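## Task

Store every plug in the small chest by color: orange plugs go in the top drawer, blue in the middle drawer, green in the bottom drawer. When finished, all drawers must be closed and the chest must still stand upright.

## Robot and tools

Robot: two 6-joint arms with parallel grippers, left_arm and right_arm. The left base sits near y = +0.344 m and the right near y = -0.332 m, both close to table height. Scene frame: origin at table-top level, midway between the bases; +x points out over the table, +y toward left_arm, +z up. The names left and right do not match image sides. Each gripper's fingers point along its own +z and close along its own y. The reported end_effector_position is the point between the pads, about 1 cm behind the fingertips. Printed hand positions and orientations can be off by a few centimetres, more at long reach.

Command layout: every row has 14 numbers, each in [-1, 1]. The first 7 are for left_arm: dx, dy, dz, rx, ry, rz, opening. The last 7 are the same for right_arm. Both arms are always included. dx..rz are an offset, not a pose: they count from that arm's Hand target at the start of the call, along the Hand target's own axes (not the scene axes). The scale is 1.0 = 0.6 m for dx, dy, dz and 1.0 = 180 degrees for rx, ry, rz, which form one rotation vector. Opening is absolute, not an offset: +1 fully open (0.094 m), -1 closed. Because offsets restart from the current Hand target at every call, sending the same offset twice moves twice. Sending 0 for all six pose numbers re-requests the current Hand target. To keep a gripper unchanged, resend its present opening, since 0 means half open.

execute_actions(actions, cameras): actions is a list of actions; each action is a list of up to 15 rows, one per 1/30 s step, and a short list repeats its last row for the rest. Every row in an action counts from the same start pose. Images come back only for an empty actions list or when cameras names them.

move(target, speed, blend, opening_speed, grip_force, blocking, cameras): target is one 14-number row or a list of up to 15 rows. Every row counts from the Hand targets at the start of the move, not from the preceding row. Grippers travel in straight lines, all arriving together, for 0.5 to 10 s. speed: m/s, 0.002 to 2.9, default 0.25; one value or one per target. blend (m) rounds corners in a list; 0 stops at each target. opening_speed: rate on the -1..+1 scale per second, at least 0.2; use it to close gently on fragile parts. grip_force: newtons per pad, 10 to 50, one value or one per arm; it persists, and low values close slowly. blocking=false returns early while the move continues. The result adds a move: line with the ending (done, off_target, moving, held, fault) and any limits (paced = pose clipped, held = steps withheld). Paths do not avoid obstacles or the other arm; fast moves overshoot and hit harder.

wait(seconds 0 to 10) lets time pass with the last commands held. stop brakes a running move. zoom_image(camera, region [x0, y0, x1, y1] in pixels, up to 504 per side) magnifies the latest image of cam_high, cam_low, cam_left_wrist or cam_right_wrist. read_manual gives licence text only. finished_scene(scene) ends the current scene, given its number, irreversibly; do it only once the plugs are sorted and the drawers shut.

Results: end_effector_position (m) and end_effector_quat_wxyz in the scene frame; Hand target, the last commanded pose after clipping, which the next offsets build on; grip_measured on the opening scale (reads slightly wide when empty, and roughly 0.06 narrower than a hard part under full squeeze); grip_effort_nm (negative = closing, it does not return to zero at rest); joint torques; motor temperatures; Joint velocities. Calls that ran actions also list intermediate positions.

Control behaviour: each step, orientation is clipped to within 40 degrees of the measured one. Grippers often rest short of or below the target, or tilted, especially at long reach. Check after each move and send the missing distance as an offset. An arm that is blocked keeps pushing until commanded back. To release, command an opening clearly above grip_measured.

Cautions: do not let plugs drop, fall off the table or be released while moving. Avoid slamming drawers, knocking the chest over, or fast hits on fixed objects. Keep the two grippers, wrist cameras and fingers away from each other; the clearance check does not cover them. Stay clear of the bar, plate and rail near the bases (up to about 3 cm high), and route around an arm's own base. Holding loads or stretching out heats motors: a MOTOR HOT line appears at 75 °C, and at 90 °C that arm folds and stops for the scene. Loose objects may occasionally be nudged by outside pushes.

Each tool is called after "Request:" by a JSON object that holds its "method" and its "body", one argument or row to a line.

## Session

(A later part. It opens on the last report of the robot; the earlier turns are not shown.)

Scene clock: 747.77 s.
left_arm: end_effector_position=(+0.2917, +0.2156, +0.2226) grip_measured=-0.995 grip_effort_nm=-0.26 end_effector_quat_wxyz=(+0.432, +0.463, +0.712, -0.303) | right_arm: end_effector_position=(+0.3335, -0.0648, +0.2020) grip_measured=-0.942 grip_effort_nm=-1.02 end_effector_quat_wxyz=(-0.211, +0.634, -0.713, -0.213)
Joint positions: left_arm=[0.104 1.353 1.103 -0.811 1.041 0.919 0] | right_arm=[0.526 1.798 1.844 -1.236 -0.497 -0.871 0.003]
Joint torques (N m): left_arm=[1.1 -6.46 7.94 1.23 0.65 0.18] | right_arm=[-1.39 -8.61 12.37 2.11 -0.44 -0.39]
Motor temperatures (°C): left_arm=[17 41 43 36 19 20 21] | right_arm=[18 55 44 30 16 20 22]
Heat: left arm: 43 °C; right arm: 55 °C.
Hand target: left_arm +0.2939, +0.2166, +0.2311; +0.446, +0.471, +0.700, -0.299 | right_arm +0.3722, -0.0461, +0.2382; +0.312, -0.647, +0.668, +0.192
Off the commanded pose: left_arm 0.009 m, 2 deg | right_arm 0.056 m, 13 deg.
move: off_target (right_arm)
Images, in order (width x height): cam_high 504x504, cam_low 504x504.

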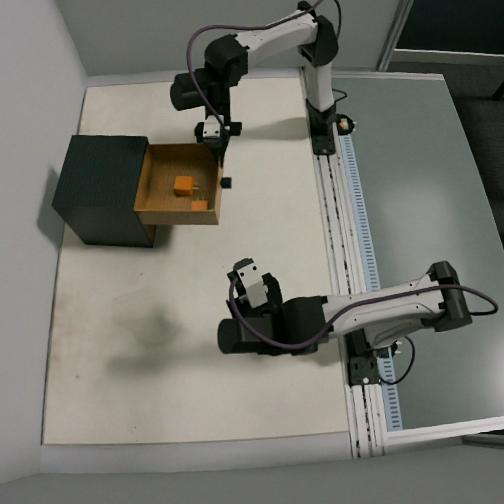

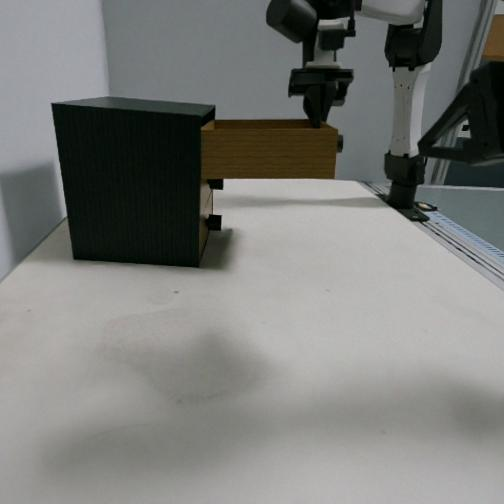

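Request:
{"method": "move", "body": {
  "target": [
    [0,0,0,0,0,0,-1,0.0,0.1,-0.01,0,0,0,-1],
    [0,0,0,0,0,0,-1,0.006,0.033,-0.016,0.006,0,0,-1]
  ],
  "speed": 0.08,
  "cameras": ["cam_high","cam_low"]
}}

Request:
{"method": "zoom_image", "body": {
  "camera": "cam_high",
  "region": [50, 110, 250, 280]
}}

Request:
{"method": "zoom_image", "body": {
  "camera": "cam_low",
  "region": [140, 80, 400, 290]
}}

Scene clock: 751.50 s.
left_arm: end_effector_position=(+0.2917, +0.2156, +0.2226) grip_measured=-0.995 grip_effort_nm=-0.26 end_effector_quat_wxyz=(+0.432, +0.463, +0.712, -0.303) | right_arm: end_effector_position=(+0.3282, -0.0700, +0.2008) grip_measured=-0.943 grip_effort_nm=-1.03 end_effector_quat_wxyz=(-0.238, +0.636, -0.709, -0.191)
Joint positions: left_arm=[0.104 1.353 1.103 -0.811 1.041 0.919 0] | right_arm=[0.534 1.706 1.714 -1.132 -0.462 -0.863 0.003]
Joint torques (N m): left_arm=[1.22 -6.45 7.97 1.26 0.63 0.22] | right_arm=[-0.85 -8.8 12.31 1.78 -0.59 -0.24]
Motor temperatures (°C): left_arm=[17 41 43 36 19 20 21] | right_arm=[18 55 44 30 16 20 22]
Heat: left arm: 43 °C; right arm: 55 °C.
Hand target: left_arm +0.2939, +0.2166, +0.2311; +0.446, +0.471, +0.700, -0.299 | right_arm +0.3513, -0.0534, +0.2397; +0.318, -0.644, +0.670, +0.186
Off the commanded pose: left_arm 0.009 m, 2 deg | right_arm 0.048 m, 10 deg.
move: off_target (right_arm)
Images, in order (width x height): cam_high 504x504, cam_low 504x504.

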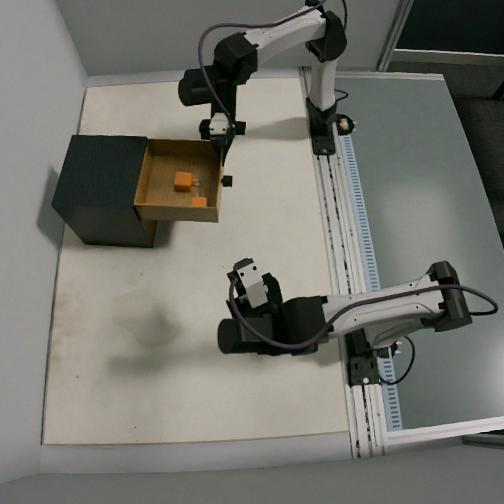

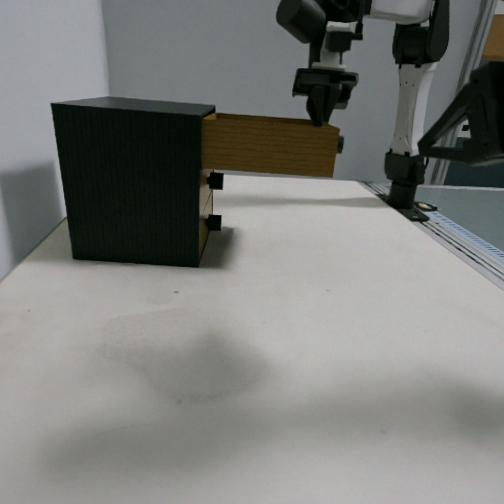

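Scaled by 2.520 from the camera's 504x504 image, which has a finer 720x720 frame.

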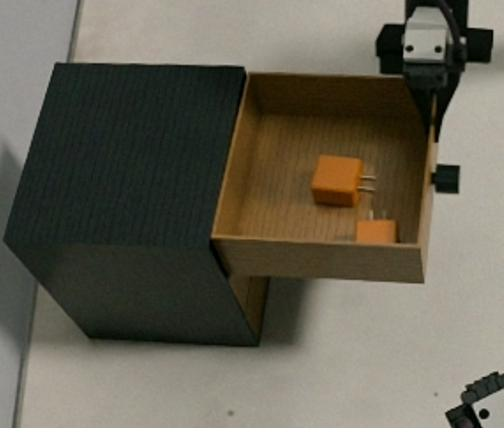

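Scaled by 1.938 from the camera's 504x504 image, which has a finer 720x720 frame.

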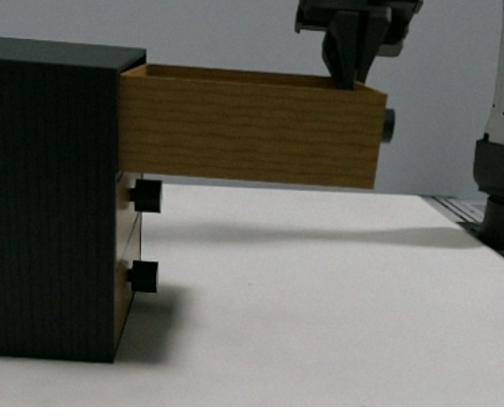

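Request:
{"method": "move", "body": {
  "target": [
    [0,0,0,0,0,0,-1,-0.001,0.002,0.008,0,0,0,-1],
    [0,0,0,0,0,0,-1,0.003,-0.05,0.014,0.004,0,0,-1]
  ],
  "speed": 0.05,
  "cameras": ["cam_high","cam_low"]
}}

Request:
{"method": "zoom_image", "body": {
  "camera": "cam_high",
  "region": [50, 110, 250, 280]
}}

Request:
{"method": "zoom_image", "body": {
  "camera": "cam_low",
  "region": [140, 80, 400, 290]
}}

Scene clock: 755.07 s.
left_arm: end_effector_position=(+0.2917, +0.2156, +0.2226) grip_measured=-0.995 grip_effort_nm=-0.26 end_effector_quat_wxyz=(+0.432, +0.463, +0.712, -0.303) | right_arm: end_effector_position=(+0.3413, -0.0679, +0.1994) grip_measured=-0.943 grip_effort_nm=-1.02 end_effector_quat_wxyz=(-0.222, +0.636, -0.709, -0.208)
Joint positions: left_arm=[0.104 1.353 1.103 -0.811 1.041 0.919 0] | right_arm=[0.509 1.798 1.828 -1.206 -0.499 -0.891 0.003]
Joint torques (N m): left_arm=[1.21 -6.45 7.92 1.32 0.63 0.23] | right_arm=[-1.69 -8.87 12.59 2.13 -0.36 -0.24]
Heat: left arm: 42 °C; right arm: 54 °C.
Hand target: left_arm +0.2939, +0.2166, +0.2311; +0.446, +0.471, +0.700, -0.299 | right_arm +0.3824, -0.0522, +0.2373; +0.323, -0.642, +0.671, +0.182
Off the commanded pose: left_arm 0.009 m, 2 deg | right_arm 0.058 m, 13 deg.
move: off_target (right_arm)
Images, in order (width x height): cam_high 504x504, cam_low 504x504.

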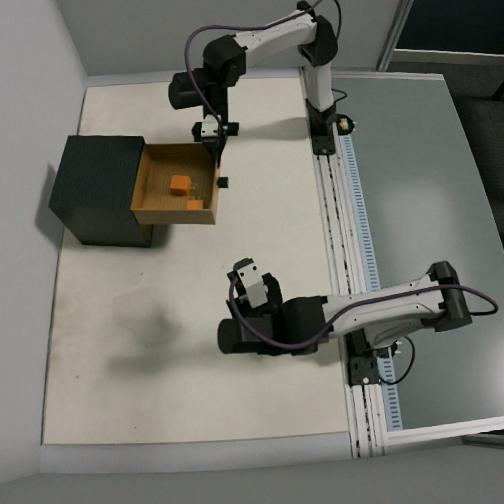

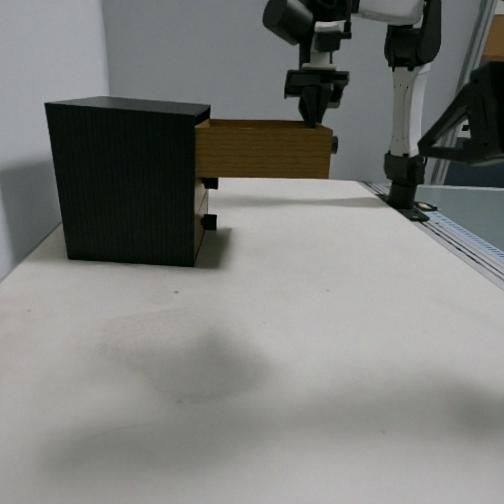

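Scaled by 2.520 from the camera's 504x504 image, which has a finer 720x720 frame.

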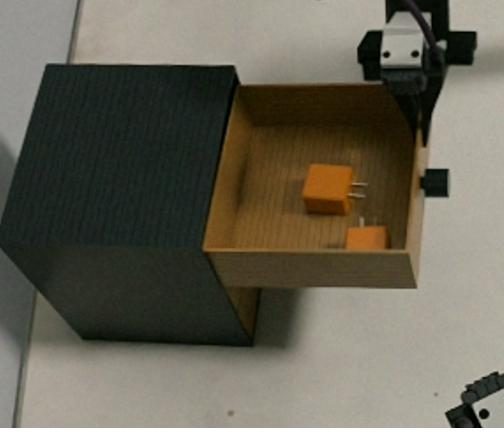

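Scaled by 1.938 from the camera's 504x504 image, which has a finer 720x720 frame.

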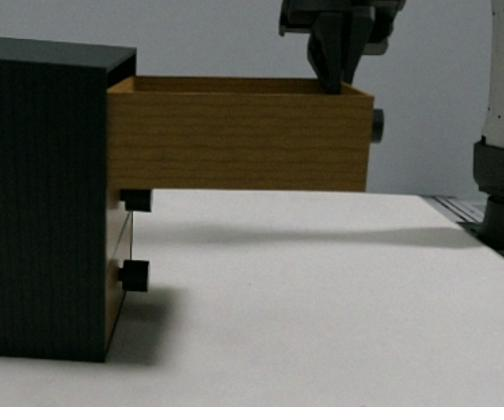

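Request:
{"method": "move", "body": {
  "target": [
    [0,0,0,0,0,0,-1,0.0,0.1,-0.01,0,0,0,-1],
    [0,0,0,0,0,0,-1,-0.001,0.034,-0.018,0.003,0.018,0,-1]
  ],
  "speed": 0.08,
  "cameras": ["cam_high","cam_low","cam_right_wrist"]
}}

Request:
{"method": "zoom_image", "body": {
  "camera": "cam_high",
  "region": [50, 110, 250, 280]
}}

Request:
{"method": "zoom_image", "body": {
  "camera": "cam_low",
  "region": [140, 80, 400, 290]
}}

Scene clock: 759.83 s.
left_arm: end_effector_position=(+0.2917, +0.2156, +0.2226) grip_measured=-0.995 grip_effort_nm=-0.26 end_effector_quat_wxyz=(+0.432, +0.463, +0.712, -0.303) | right_arm: end_effector_position=(+0.3372, -0.0715, +0.2042) grip_measured=-0.943 grip_effort_nm=-1.02 end_effector_quat_wxyz=(-0.228, +0.638, -0.715, -0.173)
Joint positions: left_arm=[0.104 1.353 1.103 -0.811 1.041 0.919 0] | right_arm=[0.537 1.752 1.801 -1.189 -0.419 -0.866 0.003]
Joint torques (N m): left_arm=[1.22 -6.32 7.87 1.29 0.61 0.25] | right_arm=[-0.55 -9.29 12.33 1.71 -0.39 -0.22]
Heat: left arm: 42 °C; right arm: 54 °C.
Hand target: left_arm +0.2939, +0.2166, +0.2311; +0.446, +0.471, +0.700, -0.299 | right_arm +0.3602, -0.0567, +0.2421; +0.306, -0.645, +0.681, +0.160
Off the commanded pose: left_arm 0.009 m, 2 deg | right_arm 0.047 m, 10 deg.
move: off_target (right_arm)
camera_calibration:
cam_right_wrist: T_world_to_cam=[[0.99111, -0.13208, -0.0159976, -0.332133], [-0.12852, -0.981546, 0.141599, -0.0457277], [-0.0344048, -0.138285, -0.989795, 0.331166], [0, 0, 0, 1]] pos_world=[0.334697, -0.0429568, 0.328948]
Images, in order (width x height): cam_high 504x504, cam_low 504x504, cam_right_wrist 504x504.

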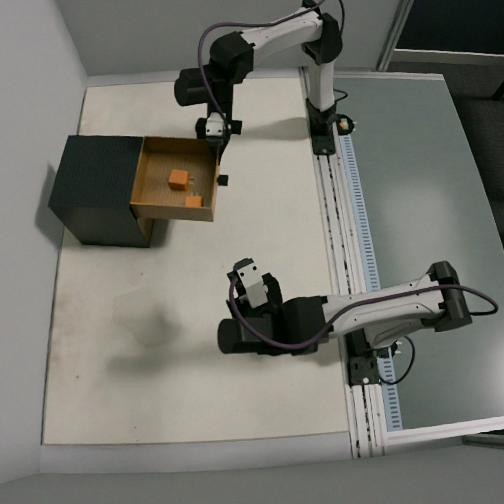

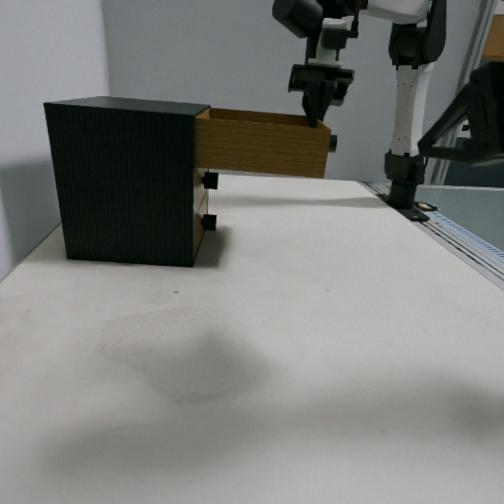

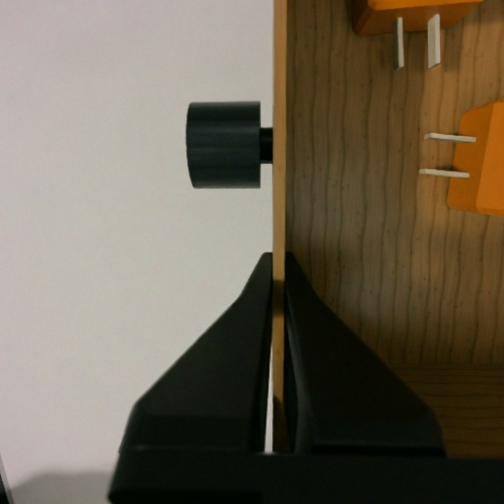

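Scaled by 2.520 from the camera's 504x504 image, which has a finer 720x720 frame.

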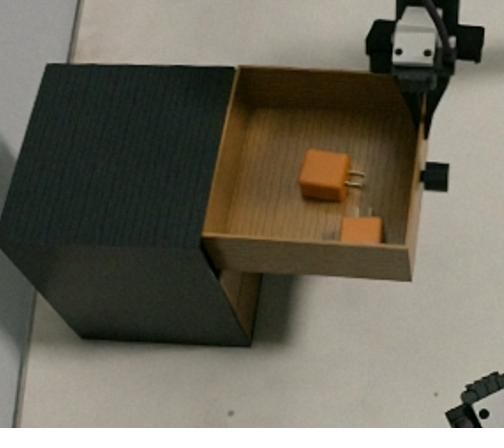

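Scaled by 1.938 from the camera's 504x504 image, which has a finer 720x720 frame.

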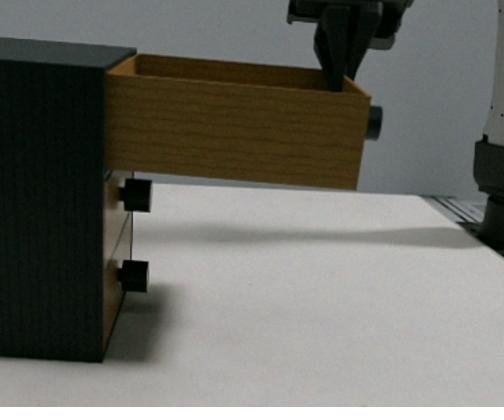

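Request:
{"method": "move", "body": {
  "target": [
    [0,0,0,0,0,0,-1,-0.008,0.01,0.0115,0,0,0,-1]
  ],
  "speed": 0.05,
  "cameras": ["cam_high","cam_low"]
}}

Request:
{"method": "zoom_image", "body": {
  "camera": "cam_high",
  "region": [50, 110, 250, 280]
}}

Request:
{"method": "zoom_image", "body": {
  "camera": "cam_low",
  "region": [140, 80, 400, 290]
}}

Scene clock: 762.83 s.
left_arm: end_effector_position=(+0.2917, +0.2156, +0.2226) grip_measured=-0.995 grip_effort_nm=-0.26 end_effector_quat_wxyz=(+0.432, +0.463, +0.712, -0.303) | right_arm: end_effector_position=(+0.3344, -0.0665, +0.2039) grip_measured=-0.943 grip_effort_nm=-1.02 end_effector_quat_wxyz=(-0.227, +0.639, -0.715, -0.170)
Joint positions: left_arm=[0.104 1.353 1.103 -0.811 1.041 0.919 0] | right_arm=[0.556 1.752 1.801 -1.185 -0.407 -0.852 0.003]
Joint torques (N m): left_arm=[1.07 -6.17 7.76 1.26 0.65 0.23] | right_arm=[0.18 -9.66 10.61 1.9 -0.37 -0.12]
Heat: left arm: 42 °C; right arm: 54 °C.
Hand target: left_arm +0.2939, +0.2166, +0.2311; +0.446, +0.471, +0.700, -0.299 | right_arm +0.3557, -0.0481, +0.2388; +0.306, -0.645, +0.681, +0.160
Off the commanded pose: left_arm 0.009 m, 2 deg | right_arm 0.045 m, 10 deg.
move: off_target (right_arm)
Images, in order (width x height): cam_high 504x504, cam_low 504x504.

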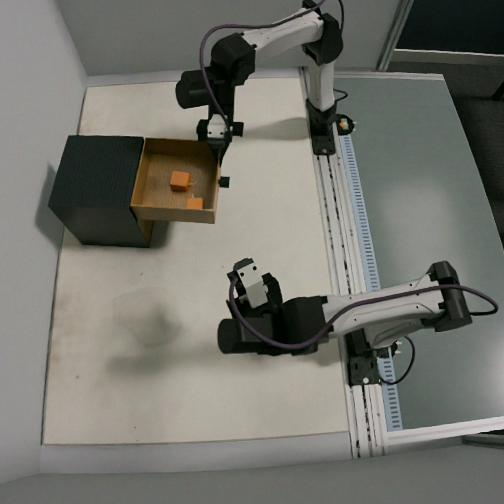

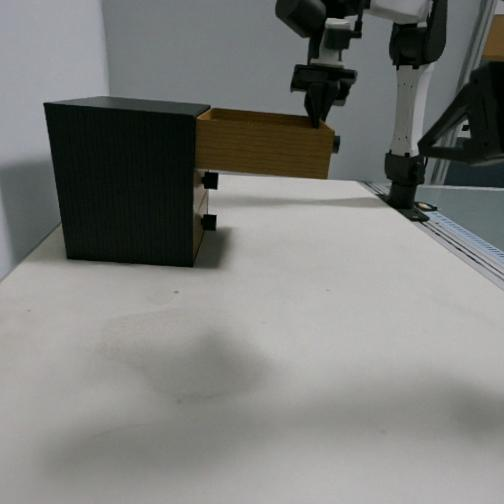

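Scaled by 2.520 from the camera's 504x504 image, which has a finer 720x720 frame.

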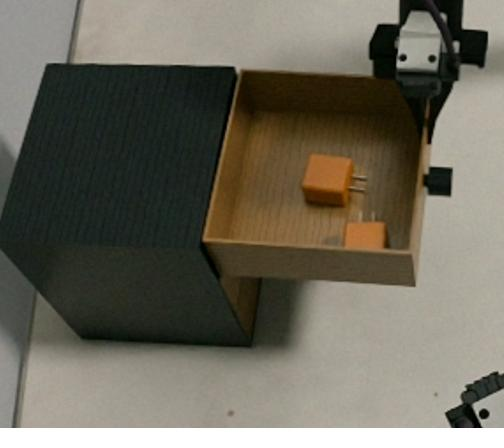

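Scaled by 1.938 from the camera's 504x504 image, which has a finer 720x720 frame.

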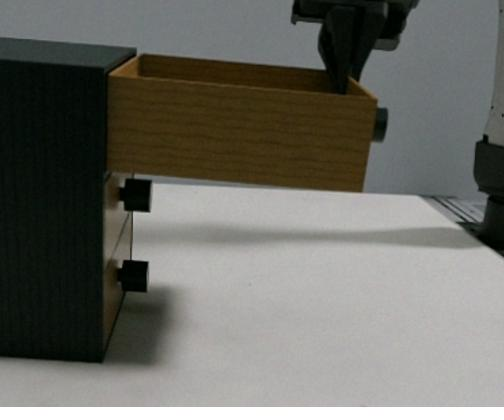

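Request:
{"method": "move", "body": {
  "target": [
    [0,0,0,0,0,0,-1,-0.005,0.0,0.005,0,0,0,-1],
    [0,0,0,0,0,0,-1,-0.002,-0.045,0.008,0,0,0,-1]
  ],
  "speed": 0.05,
  "cameras": ["cam_high","cam_low"]
}}

Request:
{"method": "zoom_image", "body": {
  "camera": "cam_high",
  "region": [50, 110, 250, 280]
}}

Request:
{"method": "zoom_image", "body": {
  "camera": "cam_low",
  "region": [140, 80, 400, 290]
}}

Scene clock: 765.53 s.
left_arm: end_effector_position=(+0.2917, +0.2156, +0.2226) grip_measured=-0.995 grip_effort_nm=-0.26 end_effector_quat_wxyz=(+0.432, +0.463, +0.712, -0.303) | right_arm: end_effector_position=(+0.3618, -0.0632, +0.2036) grip_measured=-0.943 grip_effort_nm=-1.02 end_effector_quat_wxyz=(-0.230, +0.636, -0.718, -0.167)
Joint positions: left_arm=[0.104 1.353 1.103 -0.811 1.041 0.919 0] | right_arm=[0.529 1.853 1.93 -1.214 -0.41 -0.868 0.003]
Joint torques (N m): left_arm=[1.03 -6.53 7.91 1.28 0.59 0.21] | right_arm=[-0.55 -9.84 12.18 1.7 -0.51 -0.28]
Heat: left arm: 42 °C; right arm: 54 °C.
Hand target: left_arm +0.2939, +0.2166, +0.2311; +0.446, +0.471, +0.700, -0.299 | right_arm +0.3830, -0.0473, +0.2408; +0.307, -0.645, +0.681, +0.160
Off the commanded pose: left_arm 0.009 m, 2 deg | right_arm 0.046 m, 10 deg.
move: off_target (right_arm)
Images, in order (width x height): cam_high 504x504, cam_low 504x504.

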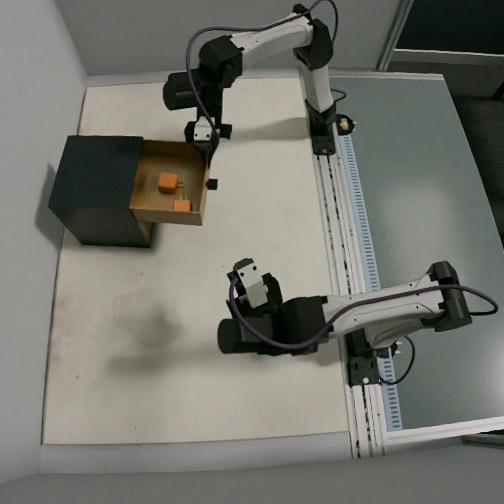

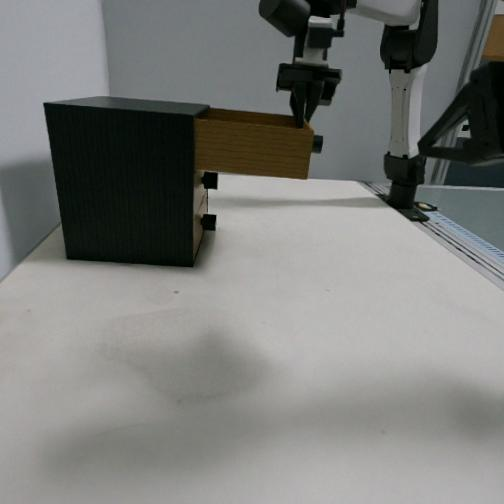

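Scaled by 2.520 from the camera's 504x504 image, which has a finer 720x720 frame.

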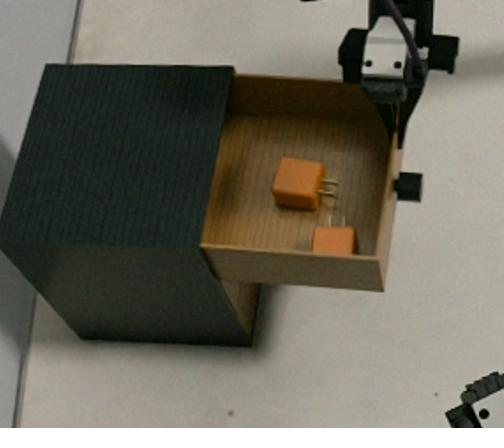

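Scaled by 1.938 from the camera's 504x504 image, which has a finer 720x720 frame.

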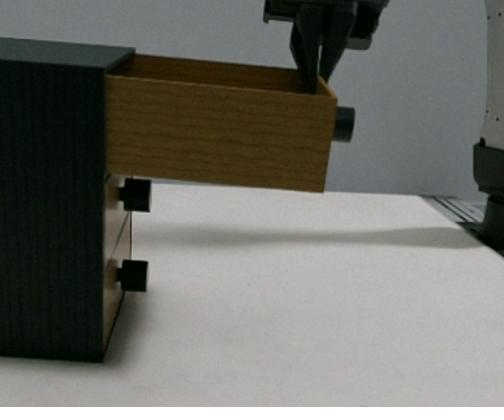

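Request:
{"method": "move", "body": {
  "target": [
    [0,0,0,0,0,0,-1,0.006,-0.09,0.008,0,0,0,-1]
  ],
  "speed": 0.06
}}

Request:
{"method": "move", "body": {
  "target": [
    [0,0,0,0,0,0,-1,0.006,-0.08,0.008,0,0,0,-1]
  ],
  "speed": 0.06,
  "cameras": ["cam_high","cam_low"]
}}

Request:
{"method": "zoom_image", "body": {
  "camera": "cam_high",
  "region": [50, 110, 250, 280]
}}

Request:
{"method": "zoom_image", "body": {
  "camera": "cam_low",
  "region": [140, 80, 400, 290]
}}

Scene clock: 768.00 s.
left_arm: end_effector_position=(+0.2917, +0.2156, +0.2226) grip_measured=-0.995 grip_effort_nm=-0.26 end_effector_quat_wxyz=(+0.432, +0.463, +0.712, -0.303) | right_arm: end_effector_position=(+0.4156, -0.0694, +0.2066) grip_measured=-0.943 grip_effort_nm=-1.02 end_effector_quat_wxyz=(+0.225, -0.633, +0.721, +0.169)
Joint positions: left_arm=[0.104 1.353 1.103 -0.811 1.041 0.919 0] | right_arm=[0.453 2.117 2.342 -1.402 -0.442 -0.939 0.003]
Joint torques (N m): left_arm=[1.17 -6.28 7.56 1.3 0.58 0.18] | right_arm=[-0.46 -11.62 11.81 1.7 -0.62 -0.29]
Heat: left arm: 42 °C; right arm: 54 °C.
Hand target: left_arm +0.2939, +0.2166, +0.2311; +0.446, +0.471, +0.700, -0.299 | right_arm +0.4370, -0.0534, +0.2443; +0.306, -0.645, +0.681, +0.160
Off the commanded pose: left_arm 0.009 m, 2 deg | right_arm 0.046 m, 11 deg.
move: off_target (right_arm)

Scene clock: 769.13 s.
left_arm: end_effector_position=(+0.2917, +0.2156, +0.2226) grip_measured=-0.995 grip_effort_nm=-0.26 end_effector_quat_wxyz=(+0.432, +0.463, +0.712, -0.303) | right_arm: end_effector_position=(+0.4566, -0.0751, +0.2042) grip_measured=-0.943 grip_effort_nm=-1.02 end_effector_quat_wxyz=(+0.240, -0.628, +0.721, +0.165)
Joint positions: left_arm=[0.104 1.353 1.103 -0.811 1.041 0.919 0] | right_arm=[0.403 2.387 2.804 -1.58 -0.46 -0.972 0.003]
Joint torques (N m): left_arm=[1.17 -6.46 8.03 1.23 0.62 0.22] | right_arm=[-0.88 -13.04 11.07 2.05 -0.73 -0.14]
Heat: left arm: 42 °C; right arm: 54 °C.
Hand target: left_arm +0.2939, +0.2166, +0.2311; +0.446, +0.471, +0.700, -0.299 | right_arm +0.4848, -0.0587, +0.2469; +0.306, -0.645, +0.681, +0.160
Off the commanded pose: left_arm 0.009 m, 2 deg | right_arm 0.054 m, 9 deg.
elbow stopped short (right arm): the move would have taken joint 3 (elbow) straighter than the controller allows.
joint read past its limit (right arm) — joint 4 (wrist pitch), lower limit.
move: off_target (right_arm)
Images, in order (width x height): cam_high 504x504, cam_low 504x504.

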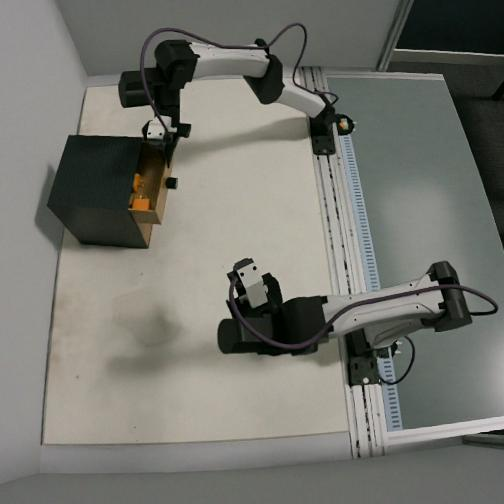

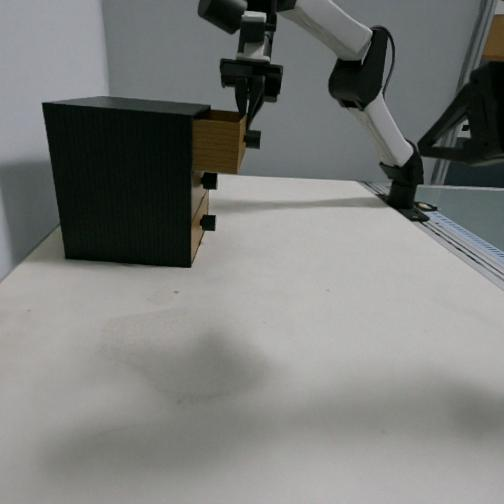

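Scaled by 2.520 from the camera's 504x504 image, which has a finer 720x720 frame.

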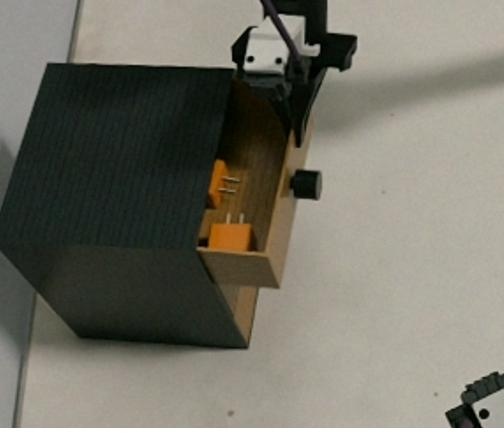

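Scaled by 1.938 from the camera's 504x504 image, which has a finer 720x720 frame.

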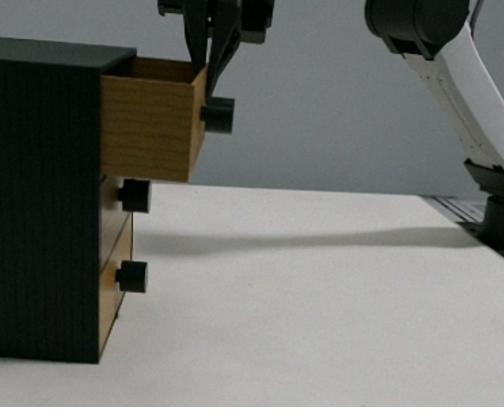

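Request:
{"method": "move", "body": {
  "target": [
    [0,0,0,0,0,0,-1,0,0.02,0,0,0,0,-0.4],
    [0,0,0,0,0,0,-1,0,0.03,-0.25,0,0,0,-0.4],
    [0,0,0,0,0,0,-1,0,0.2,-0.25,0,0,0,-0.4]
  ],
  "speed": 0.08,
  "cameras": ["all"]
}}

Scene clock: 776.97 s.
left_arm: end_effector_position=(+0.2917, +0.2156, +0.2226) grip_measured=-0.995 grip_effort_nm=-0.26 end_effector_quat_wxyz=(+0.432, +0.463, +0.712, -0.303) | right_arm: end_effector_position=(+0.3469, -0.1342, +0.3242) grip_measured=-0.402 grip_effort_nm=0.09 end_effector_quat_wxyz=(-0.316, +0.633, -0.688, -0.164)
Joint positions: left_arm=[0.104 1.353 1.103 -0.811 1.041 0.919 0] | right_arm=[0.328 1.781 2.301 -1.564 -0.554 -1.048 0.028]
Joint torques (N m): left_arm=[1.14 -6.34 7.9 1.3 0.62 0.2] | right_arm=[0.06 -10.65 5.09 1.08 -0.21 0.03]
Motor temperatures (°C): left_arm=[17 38 41 34 19 20 21] | right_arm=[18 57 45 30 16 20 22]
Heat: left arm: 41 °C; right arm: 57 °C.
Hand target: left_arm +0.2939, +0.2166, +0.2311; +0.446, +0.471, +0.700, -0.299 | right_arm +0.3360, -0.1370, +0.3398; -0.306, +0.645, -0.681, -0.160
Off the commanded pose: left_arm 0.009 m, 2 deg | right_arm 0.019 m, 2 deg.
elbow stopped short (right arm): the move would have taken joint 3 (elbow) straighter than the controller allows.
joint sent to its limit (right arm) — joint 4 (wrist pitch), lower limit. The joint targets are off in orientation, not in position.
move: off_target (right_arm)
camera_calibration:
cam_left_wrist: T_world_to_cam=[[-0.906697, -0.421264, -0.0209269, 0.368383], [-0.381929, 0.841063, -0.383071, 0.0274093], [0.178975, -0.339336, -0.923482, 0.352372], [0, 0, 0, 1]] pos_world=[0.281415, 0.251707, 0.343618]
cam_right_wrist: T_world_to_cam=[[0.982757, -0.144573, 0.115272, -0.389456], [-0.146752, -0.989116, 0.0106081, -0.0752269], [0.112484, -0.0273416, -0.993277, 0.406686], [0, 0, 0, 1]] pos_world=[0.325955, -0.119593, 0.449644]

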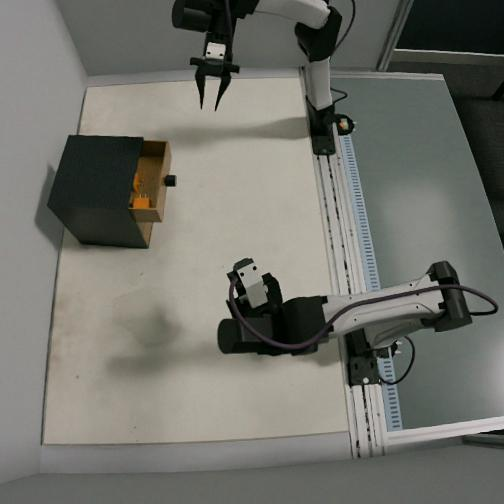

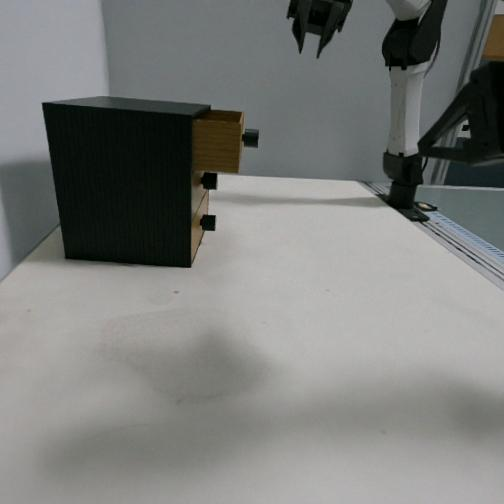

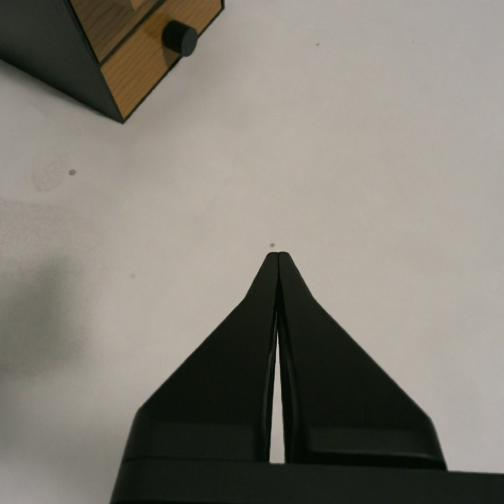

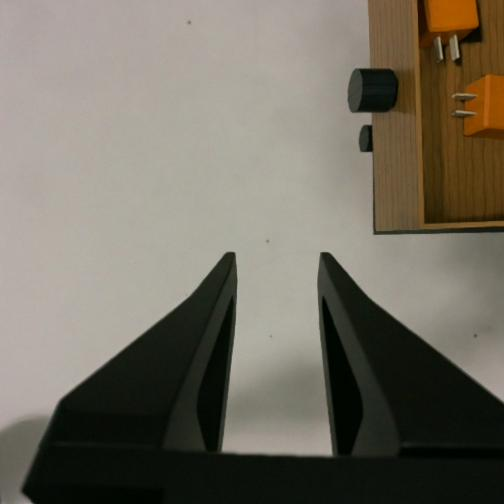

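Request:
{"method": "move", "body": {
  "target": [0,0,0,0,0,0,-1,0.021,0.018,0.318,0.401,-0.087,0.315,-1],
  "speed": 0.2,
  "cameras": ["all"]
}}

Scene clock: 784.63 s.
left_arm: end_effector_position=(+0.2917, +0.2156, +0.2226) grip_measured=-0.995 grip_effort_nm=-0.26 end_effector_quat_wxyz=(+0.432, +0.463, +0.712, -0.303) | right_arm: end_effector_position=(+0.3642, -0.0352, +0.1760) grip_measured=-0.990 grip_effort_nm=-0.50 end_effector_quat_wxyz=(+0.579, +0.037, +0.812, -0.067)
Joint positions: left_arm=[0.104 1.353 1.103 -0.811 1.041 0.919 0] | right_arm=[1.08 1.769 1.256 -0.194 1.11 0.592 0]
Joint torques (N m): left_arm=[1.06 -6.56 7.87 1.3 0.63 0.17] | right_arm=[0.27 -7.2 10 1.31 0.42 0.12]
Motor temperatures (°C): left_arm=[17 38 41 34 19 20 21] | right_arm=[18 55 44 29 16 20 22]
Heat: left arm: 41 °C; right arm: 55 °C.
Hand target: left_arm +0.2939, +0.2166, +0.2311; +0.446, +0.471, +0.700, -0.299 | right_arm +0.3660, -0.0285, +0.1848; +0.586, +0.049, +0.806, -0.059
Off the commanded pose: left_arm 0.009 m, 2 deg | right_arm 0.011 m, 2 deg.
move: off_target (right_arm)
camera_calibration:
cam_left_wrist: T_world_to_cam=[[-0.906697, -0.421264, -0.0209269, 0.368383], [-0.381929, 0.841063, -0.383071, 0.0274093], [0.178975, -0.339336, -0.923482, 0.352372], [0, 0, 0, 1]] pos_world=[0.281415, 0.251707, 0.343618]
cam_right_wrist: T_world_to_cam=[[-0.1057, -0.994261, 0.0164991, 0.00891522], [-0.86349, 0.0835439, -0.4974, 0.414941], [0.493167, -0.0668221, -0.867365, 0.0979439], [0, 0, 0, 1]] pos_world=[0.310937, -0.0192569, 0.291197]

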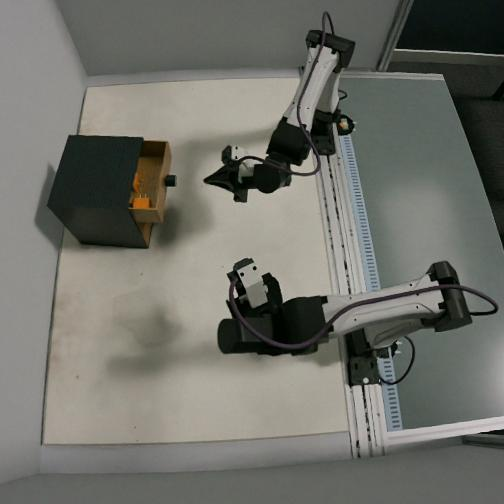

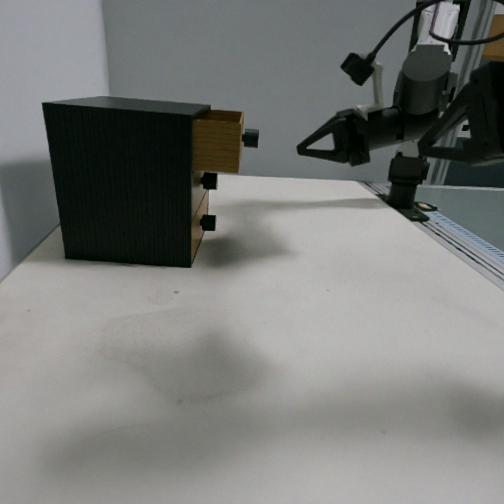

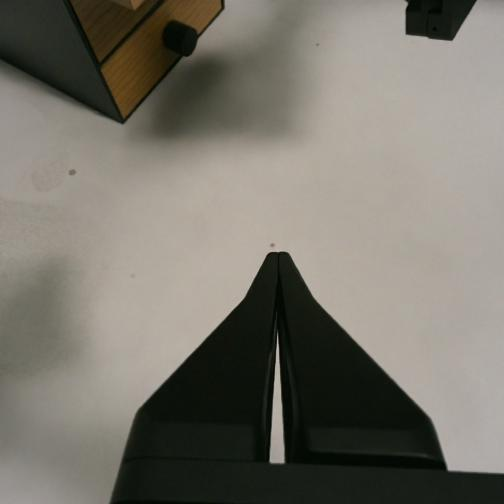

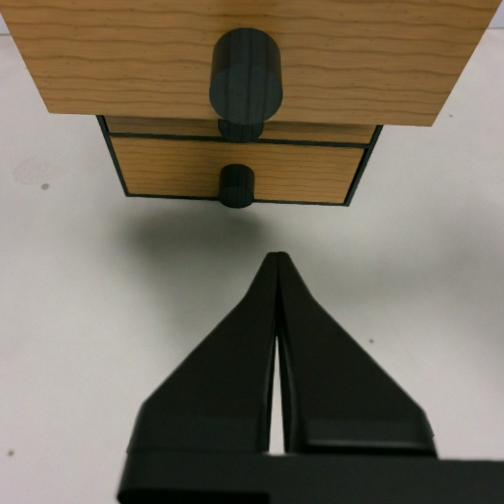

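Request:
{"method": "move", "body": {
  "target": [
    [0,0,0,0,0,0,-1,-0.04,0.013,0.07,0,0,0,-1],
    [0,0,0,0,0,0,-1,-0.081,0.013,0.183,0,0,0,-1]
  ],
  "speed": 0.06,
  "cameras": ["all"]
}}

Scene clock: 788.57 s.
left_arm: end_effector_position=(+0.2917, +0.2156, +0.2226) grip_measured=-0.995 grip_effort_nm=-0.26 end_effector_quat_wxyz=(+0.432, +0.463, +0.712, -0.303) | right_arm: end_effector_position=(+0.4773, -0.0456, +0.1864) grip_measured=-0.990 grip_effort_nm=-0.50 end_effector_quat_wxyz=(+0.575, +0.041, +0.814, -0.076)
Joint positions: left_arm=[0.104 1.353 1.103 -0.811 1.041 0.919 0] | right_arm=[0.843 1.966 1.531 -0.079 0.928 0.354 0]
Joint torques (N m): left_arm=[1.31 -6.57 7.8 1.23 0.66 0.2] | right_arm=[-0.55 -9.02 10.5 1.75 0.08 -0.04]
Motor temperatures (°C): left_arm=[17 37 41 34 19 20 21] | right_arm=[18 55 44 29 16 20 21]
Heat: left arm: 41 °C; right arm: 55 °C.
Hand target: left_arm +0.2939, +0.2166, +0.2311; +0.446, +0.471, +0.700, -0.299 | right_arm +0.4852, -0.0379, +0.1973; +0.586, +0.049, +0.806, -0.059
Off the commanded pose: left_arm 0.009 m, 2 deg | right_arm 0.015 m, 3 deg.
move: off_target (right_arm)
camera_calibration:
cam_left_wrist: T_world_to_cam=[[-0.906697, -0.421264, -0.0209269, 0.368383], [-0.381929, 0.841063, -0.383071, 0.0274093], [0.178975, -0.339336, -0.923482, 0.352372], [0, 0, 0, 1]] pos_world=[0.281415, 0.251707, 0.343618]
cam_right_wrist: T_world_to_cam=[[-0.12318, -0.992042, 0.0260516, 0.0169817], [-0.865717, 0.0945866, -0.491516, 0.519145], [0.48514, -0.083098, -0.870479, 0.0541952], [0, 0, 0, 1]] pos_world=[0.425232, -0.027754, 0.301901]

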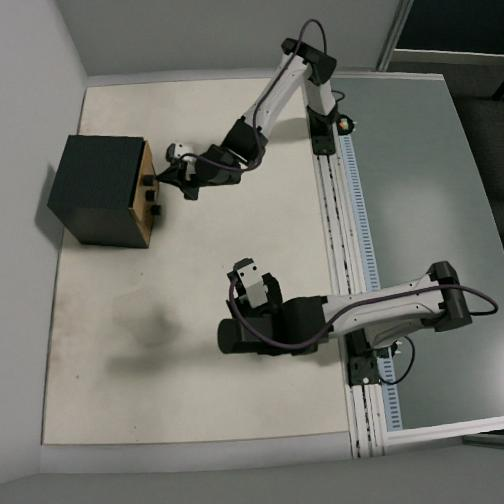

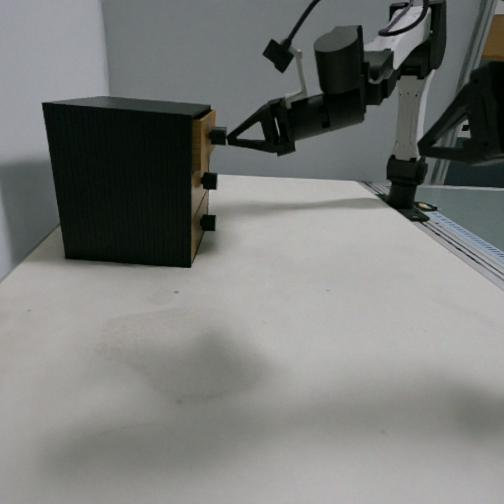

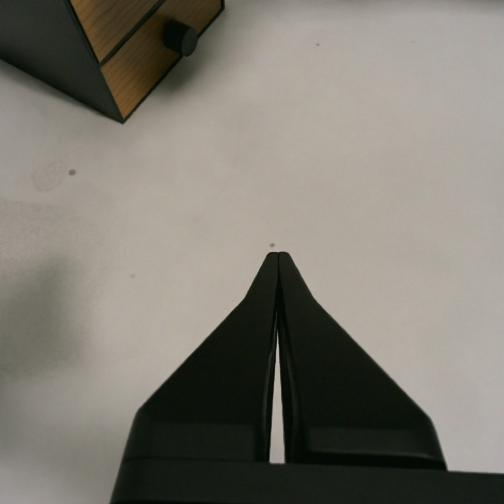

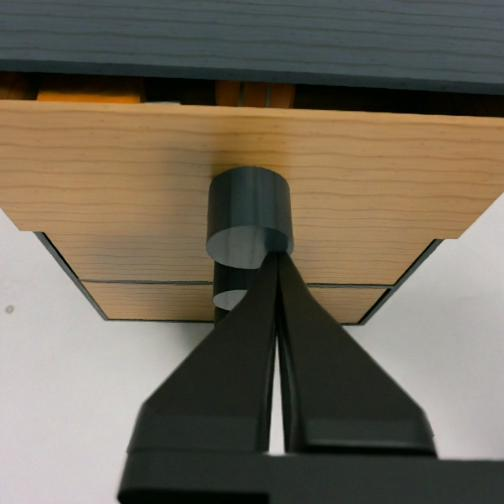

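Request:
{"method": "move", "body": {
  "target": [
    [0,0,0,0,0,0,-1,-0.011,0.010,0.031,0,0,0,-1]
  ],
  "speed": 0.04,
  "cameras": ["all"]
}}

Request:
{"method": "zoom_image", "body": {
  "camera": "cam_low",
  "region": [130, 80, 280, 280]
}}

Scene clock: 790.10 s.
left_arm: end_effector_position=(+0.2917, +0.2156, +0.2226) grip_measured=-0.995 grip_effort_nm=-0.26 end_effector_quat_wxyz=(+0.432, +0.463, +0.712, -0.303) | right_arm: end_effector_position=(+0.4941, -0.0391, +0.1870) grip_measured=-0.990 grip_effort_nm=-0.51 end_effector_quat_wxyz=(+0.575, +0.039, +0.814, -0.076)
Joint positions: left_arm=[0.104 1.353 1.103 -0.811 1.041 0.919 0] | right_arm=[0.825 2.024 1.615 -0.09 0.909 0.334 0]
Joint torques (N m): left_arm=[1.03 -6.43 7.8 1.29 0.66 0.2] | right_arm=[-1.39 -9.26 10.93 1.76 0.01 -0.05]
Motor temperatures (°C): left_arm=[17 37 41 33 19 20 21] | right_arm=[18 55 45 29 16 20 21]
Heat: left arm: 41 °C; right arm: 55 °C.
Hand target: left_arm +0.2939, +0.2166, +0.2311; +0.446, +0.471, +0.700, -0.299 | right_arm +0.5057, -0.0350, +0.1977; +0.586, +0.049, +0.806, -0.059
Off the commanded pose: left_arm 0.009 m, 2 deg | right_arm 0.016 m, 3 deg.
move: off_target (right_arm)
camera_calibration:
cam_left_wrist: T_world_to_cam=[[-0.906697, -0.421264, -0.0209269, 0.368383], [-0.381929, 0.841063, -0.383071, 0.0274093], [0.178975, -0.339336, -0.923482, 0.352372], [0, 0, 0, 1]] pos_world=[0.281415, 0.251707, 0.343618]
cam_right_wrist: T_world_to_cam=[[-0.118526, -0.992564, 0.0277285, 0.0229002], [-0.866034, 0.089675, -0.491878, 0.53338], [0.485734, -0.082314, -0.870222, 0.0467451], [0, 0, 0, 1]] pos_world=[0.441934, -0.0212532, 0.302402]

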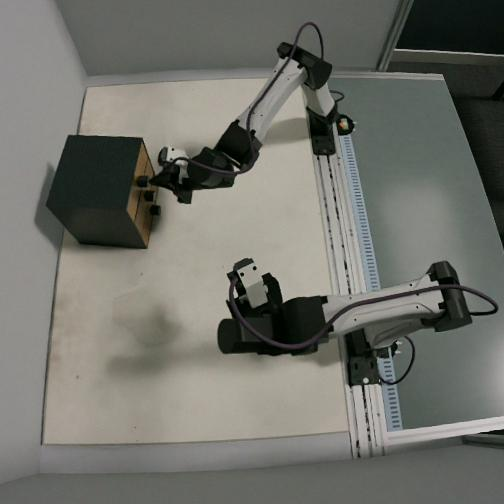

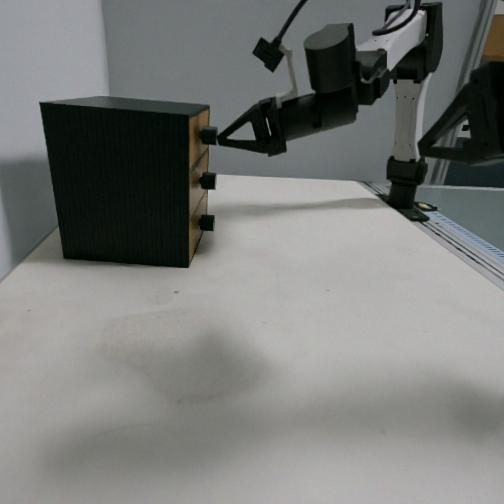

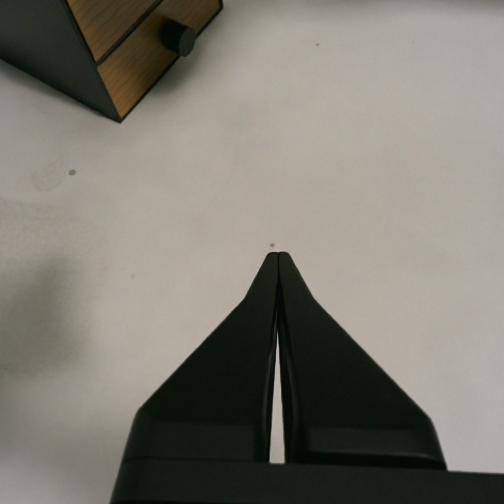

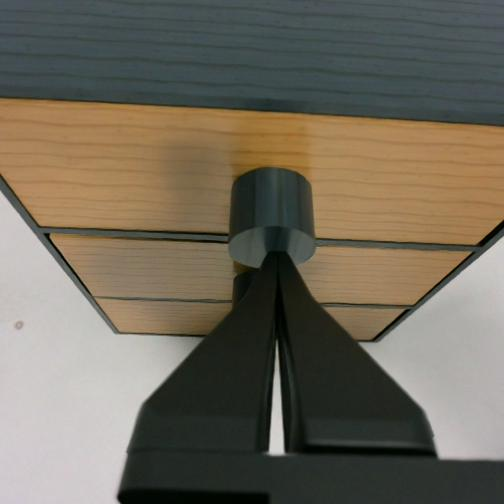

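Scaled by 2.520 from the camera's 504x504 image, which has a finer 720x720 frame.

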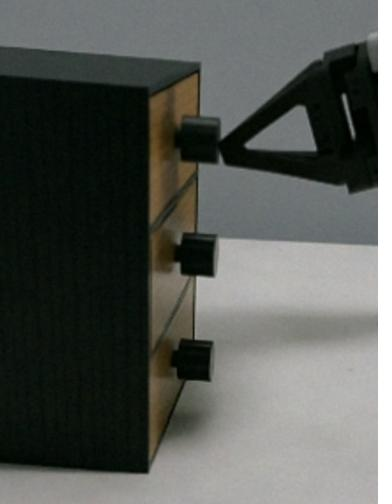

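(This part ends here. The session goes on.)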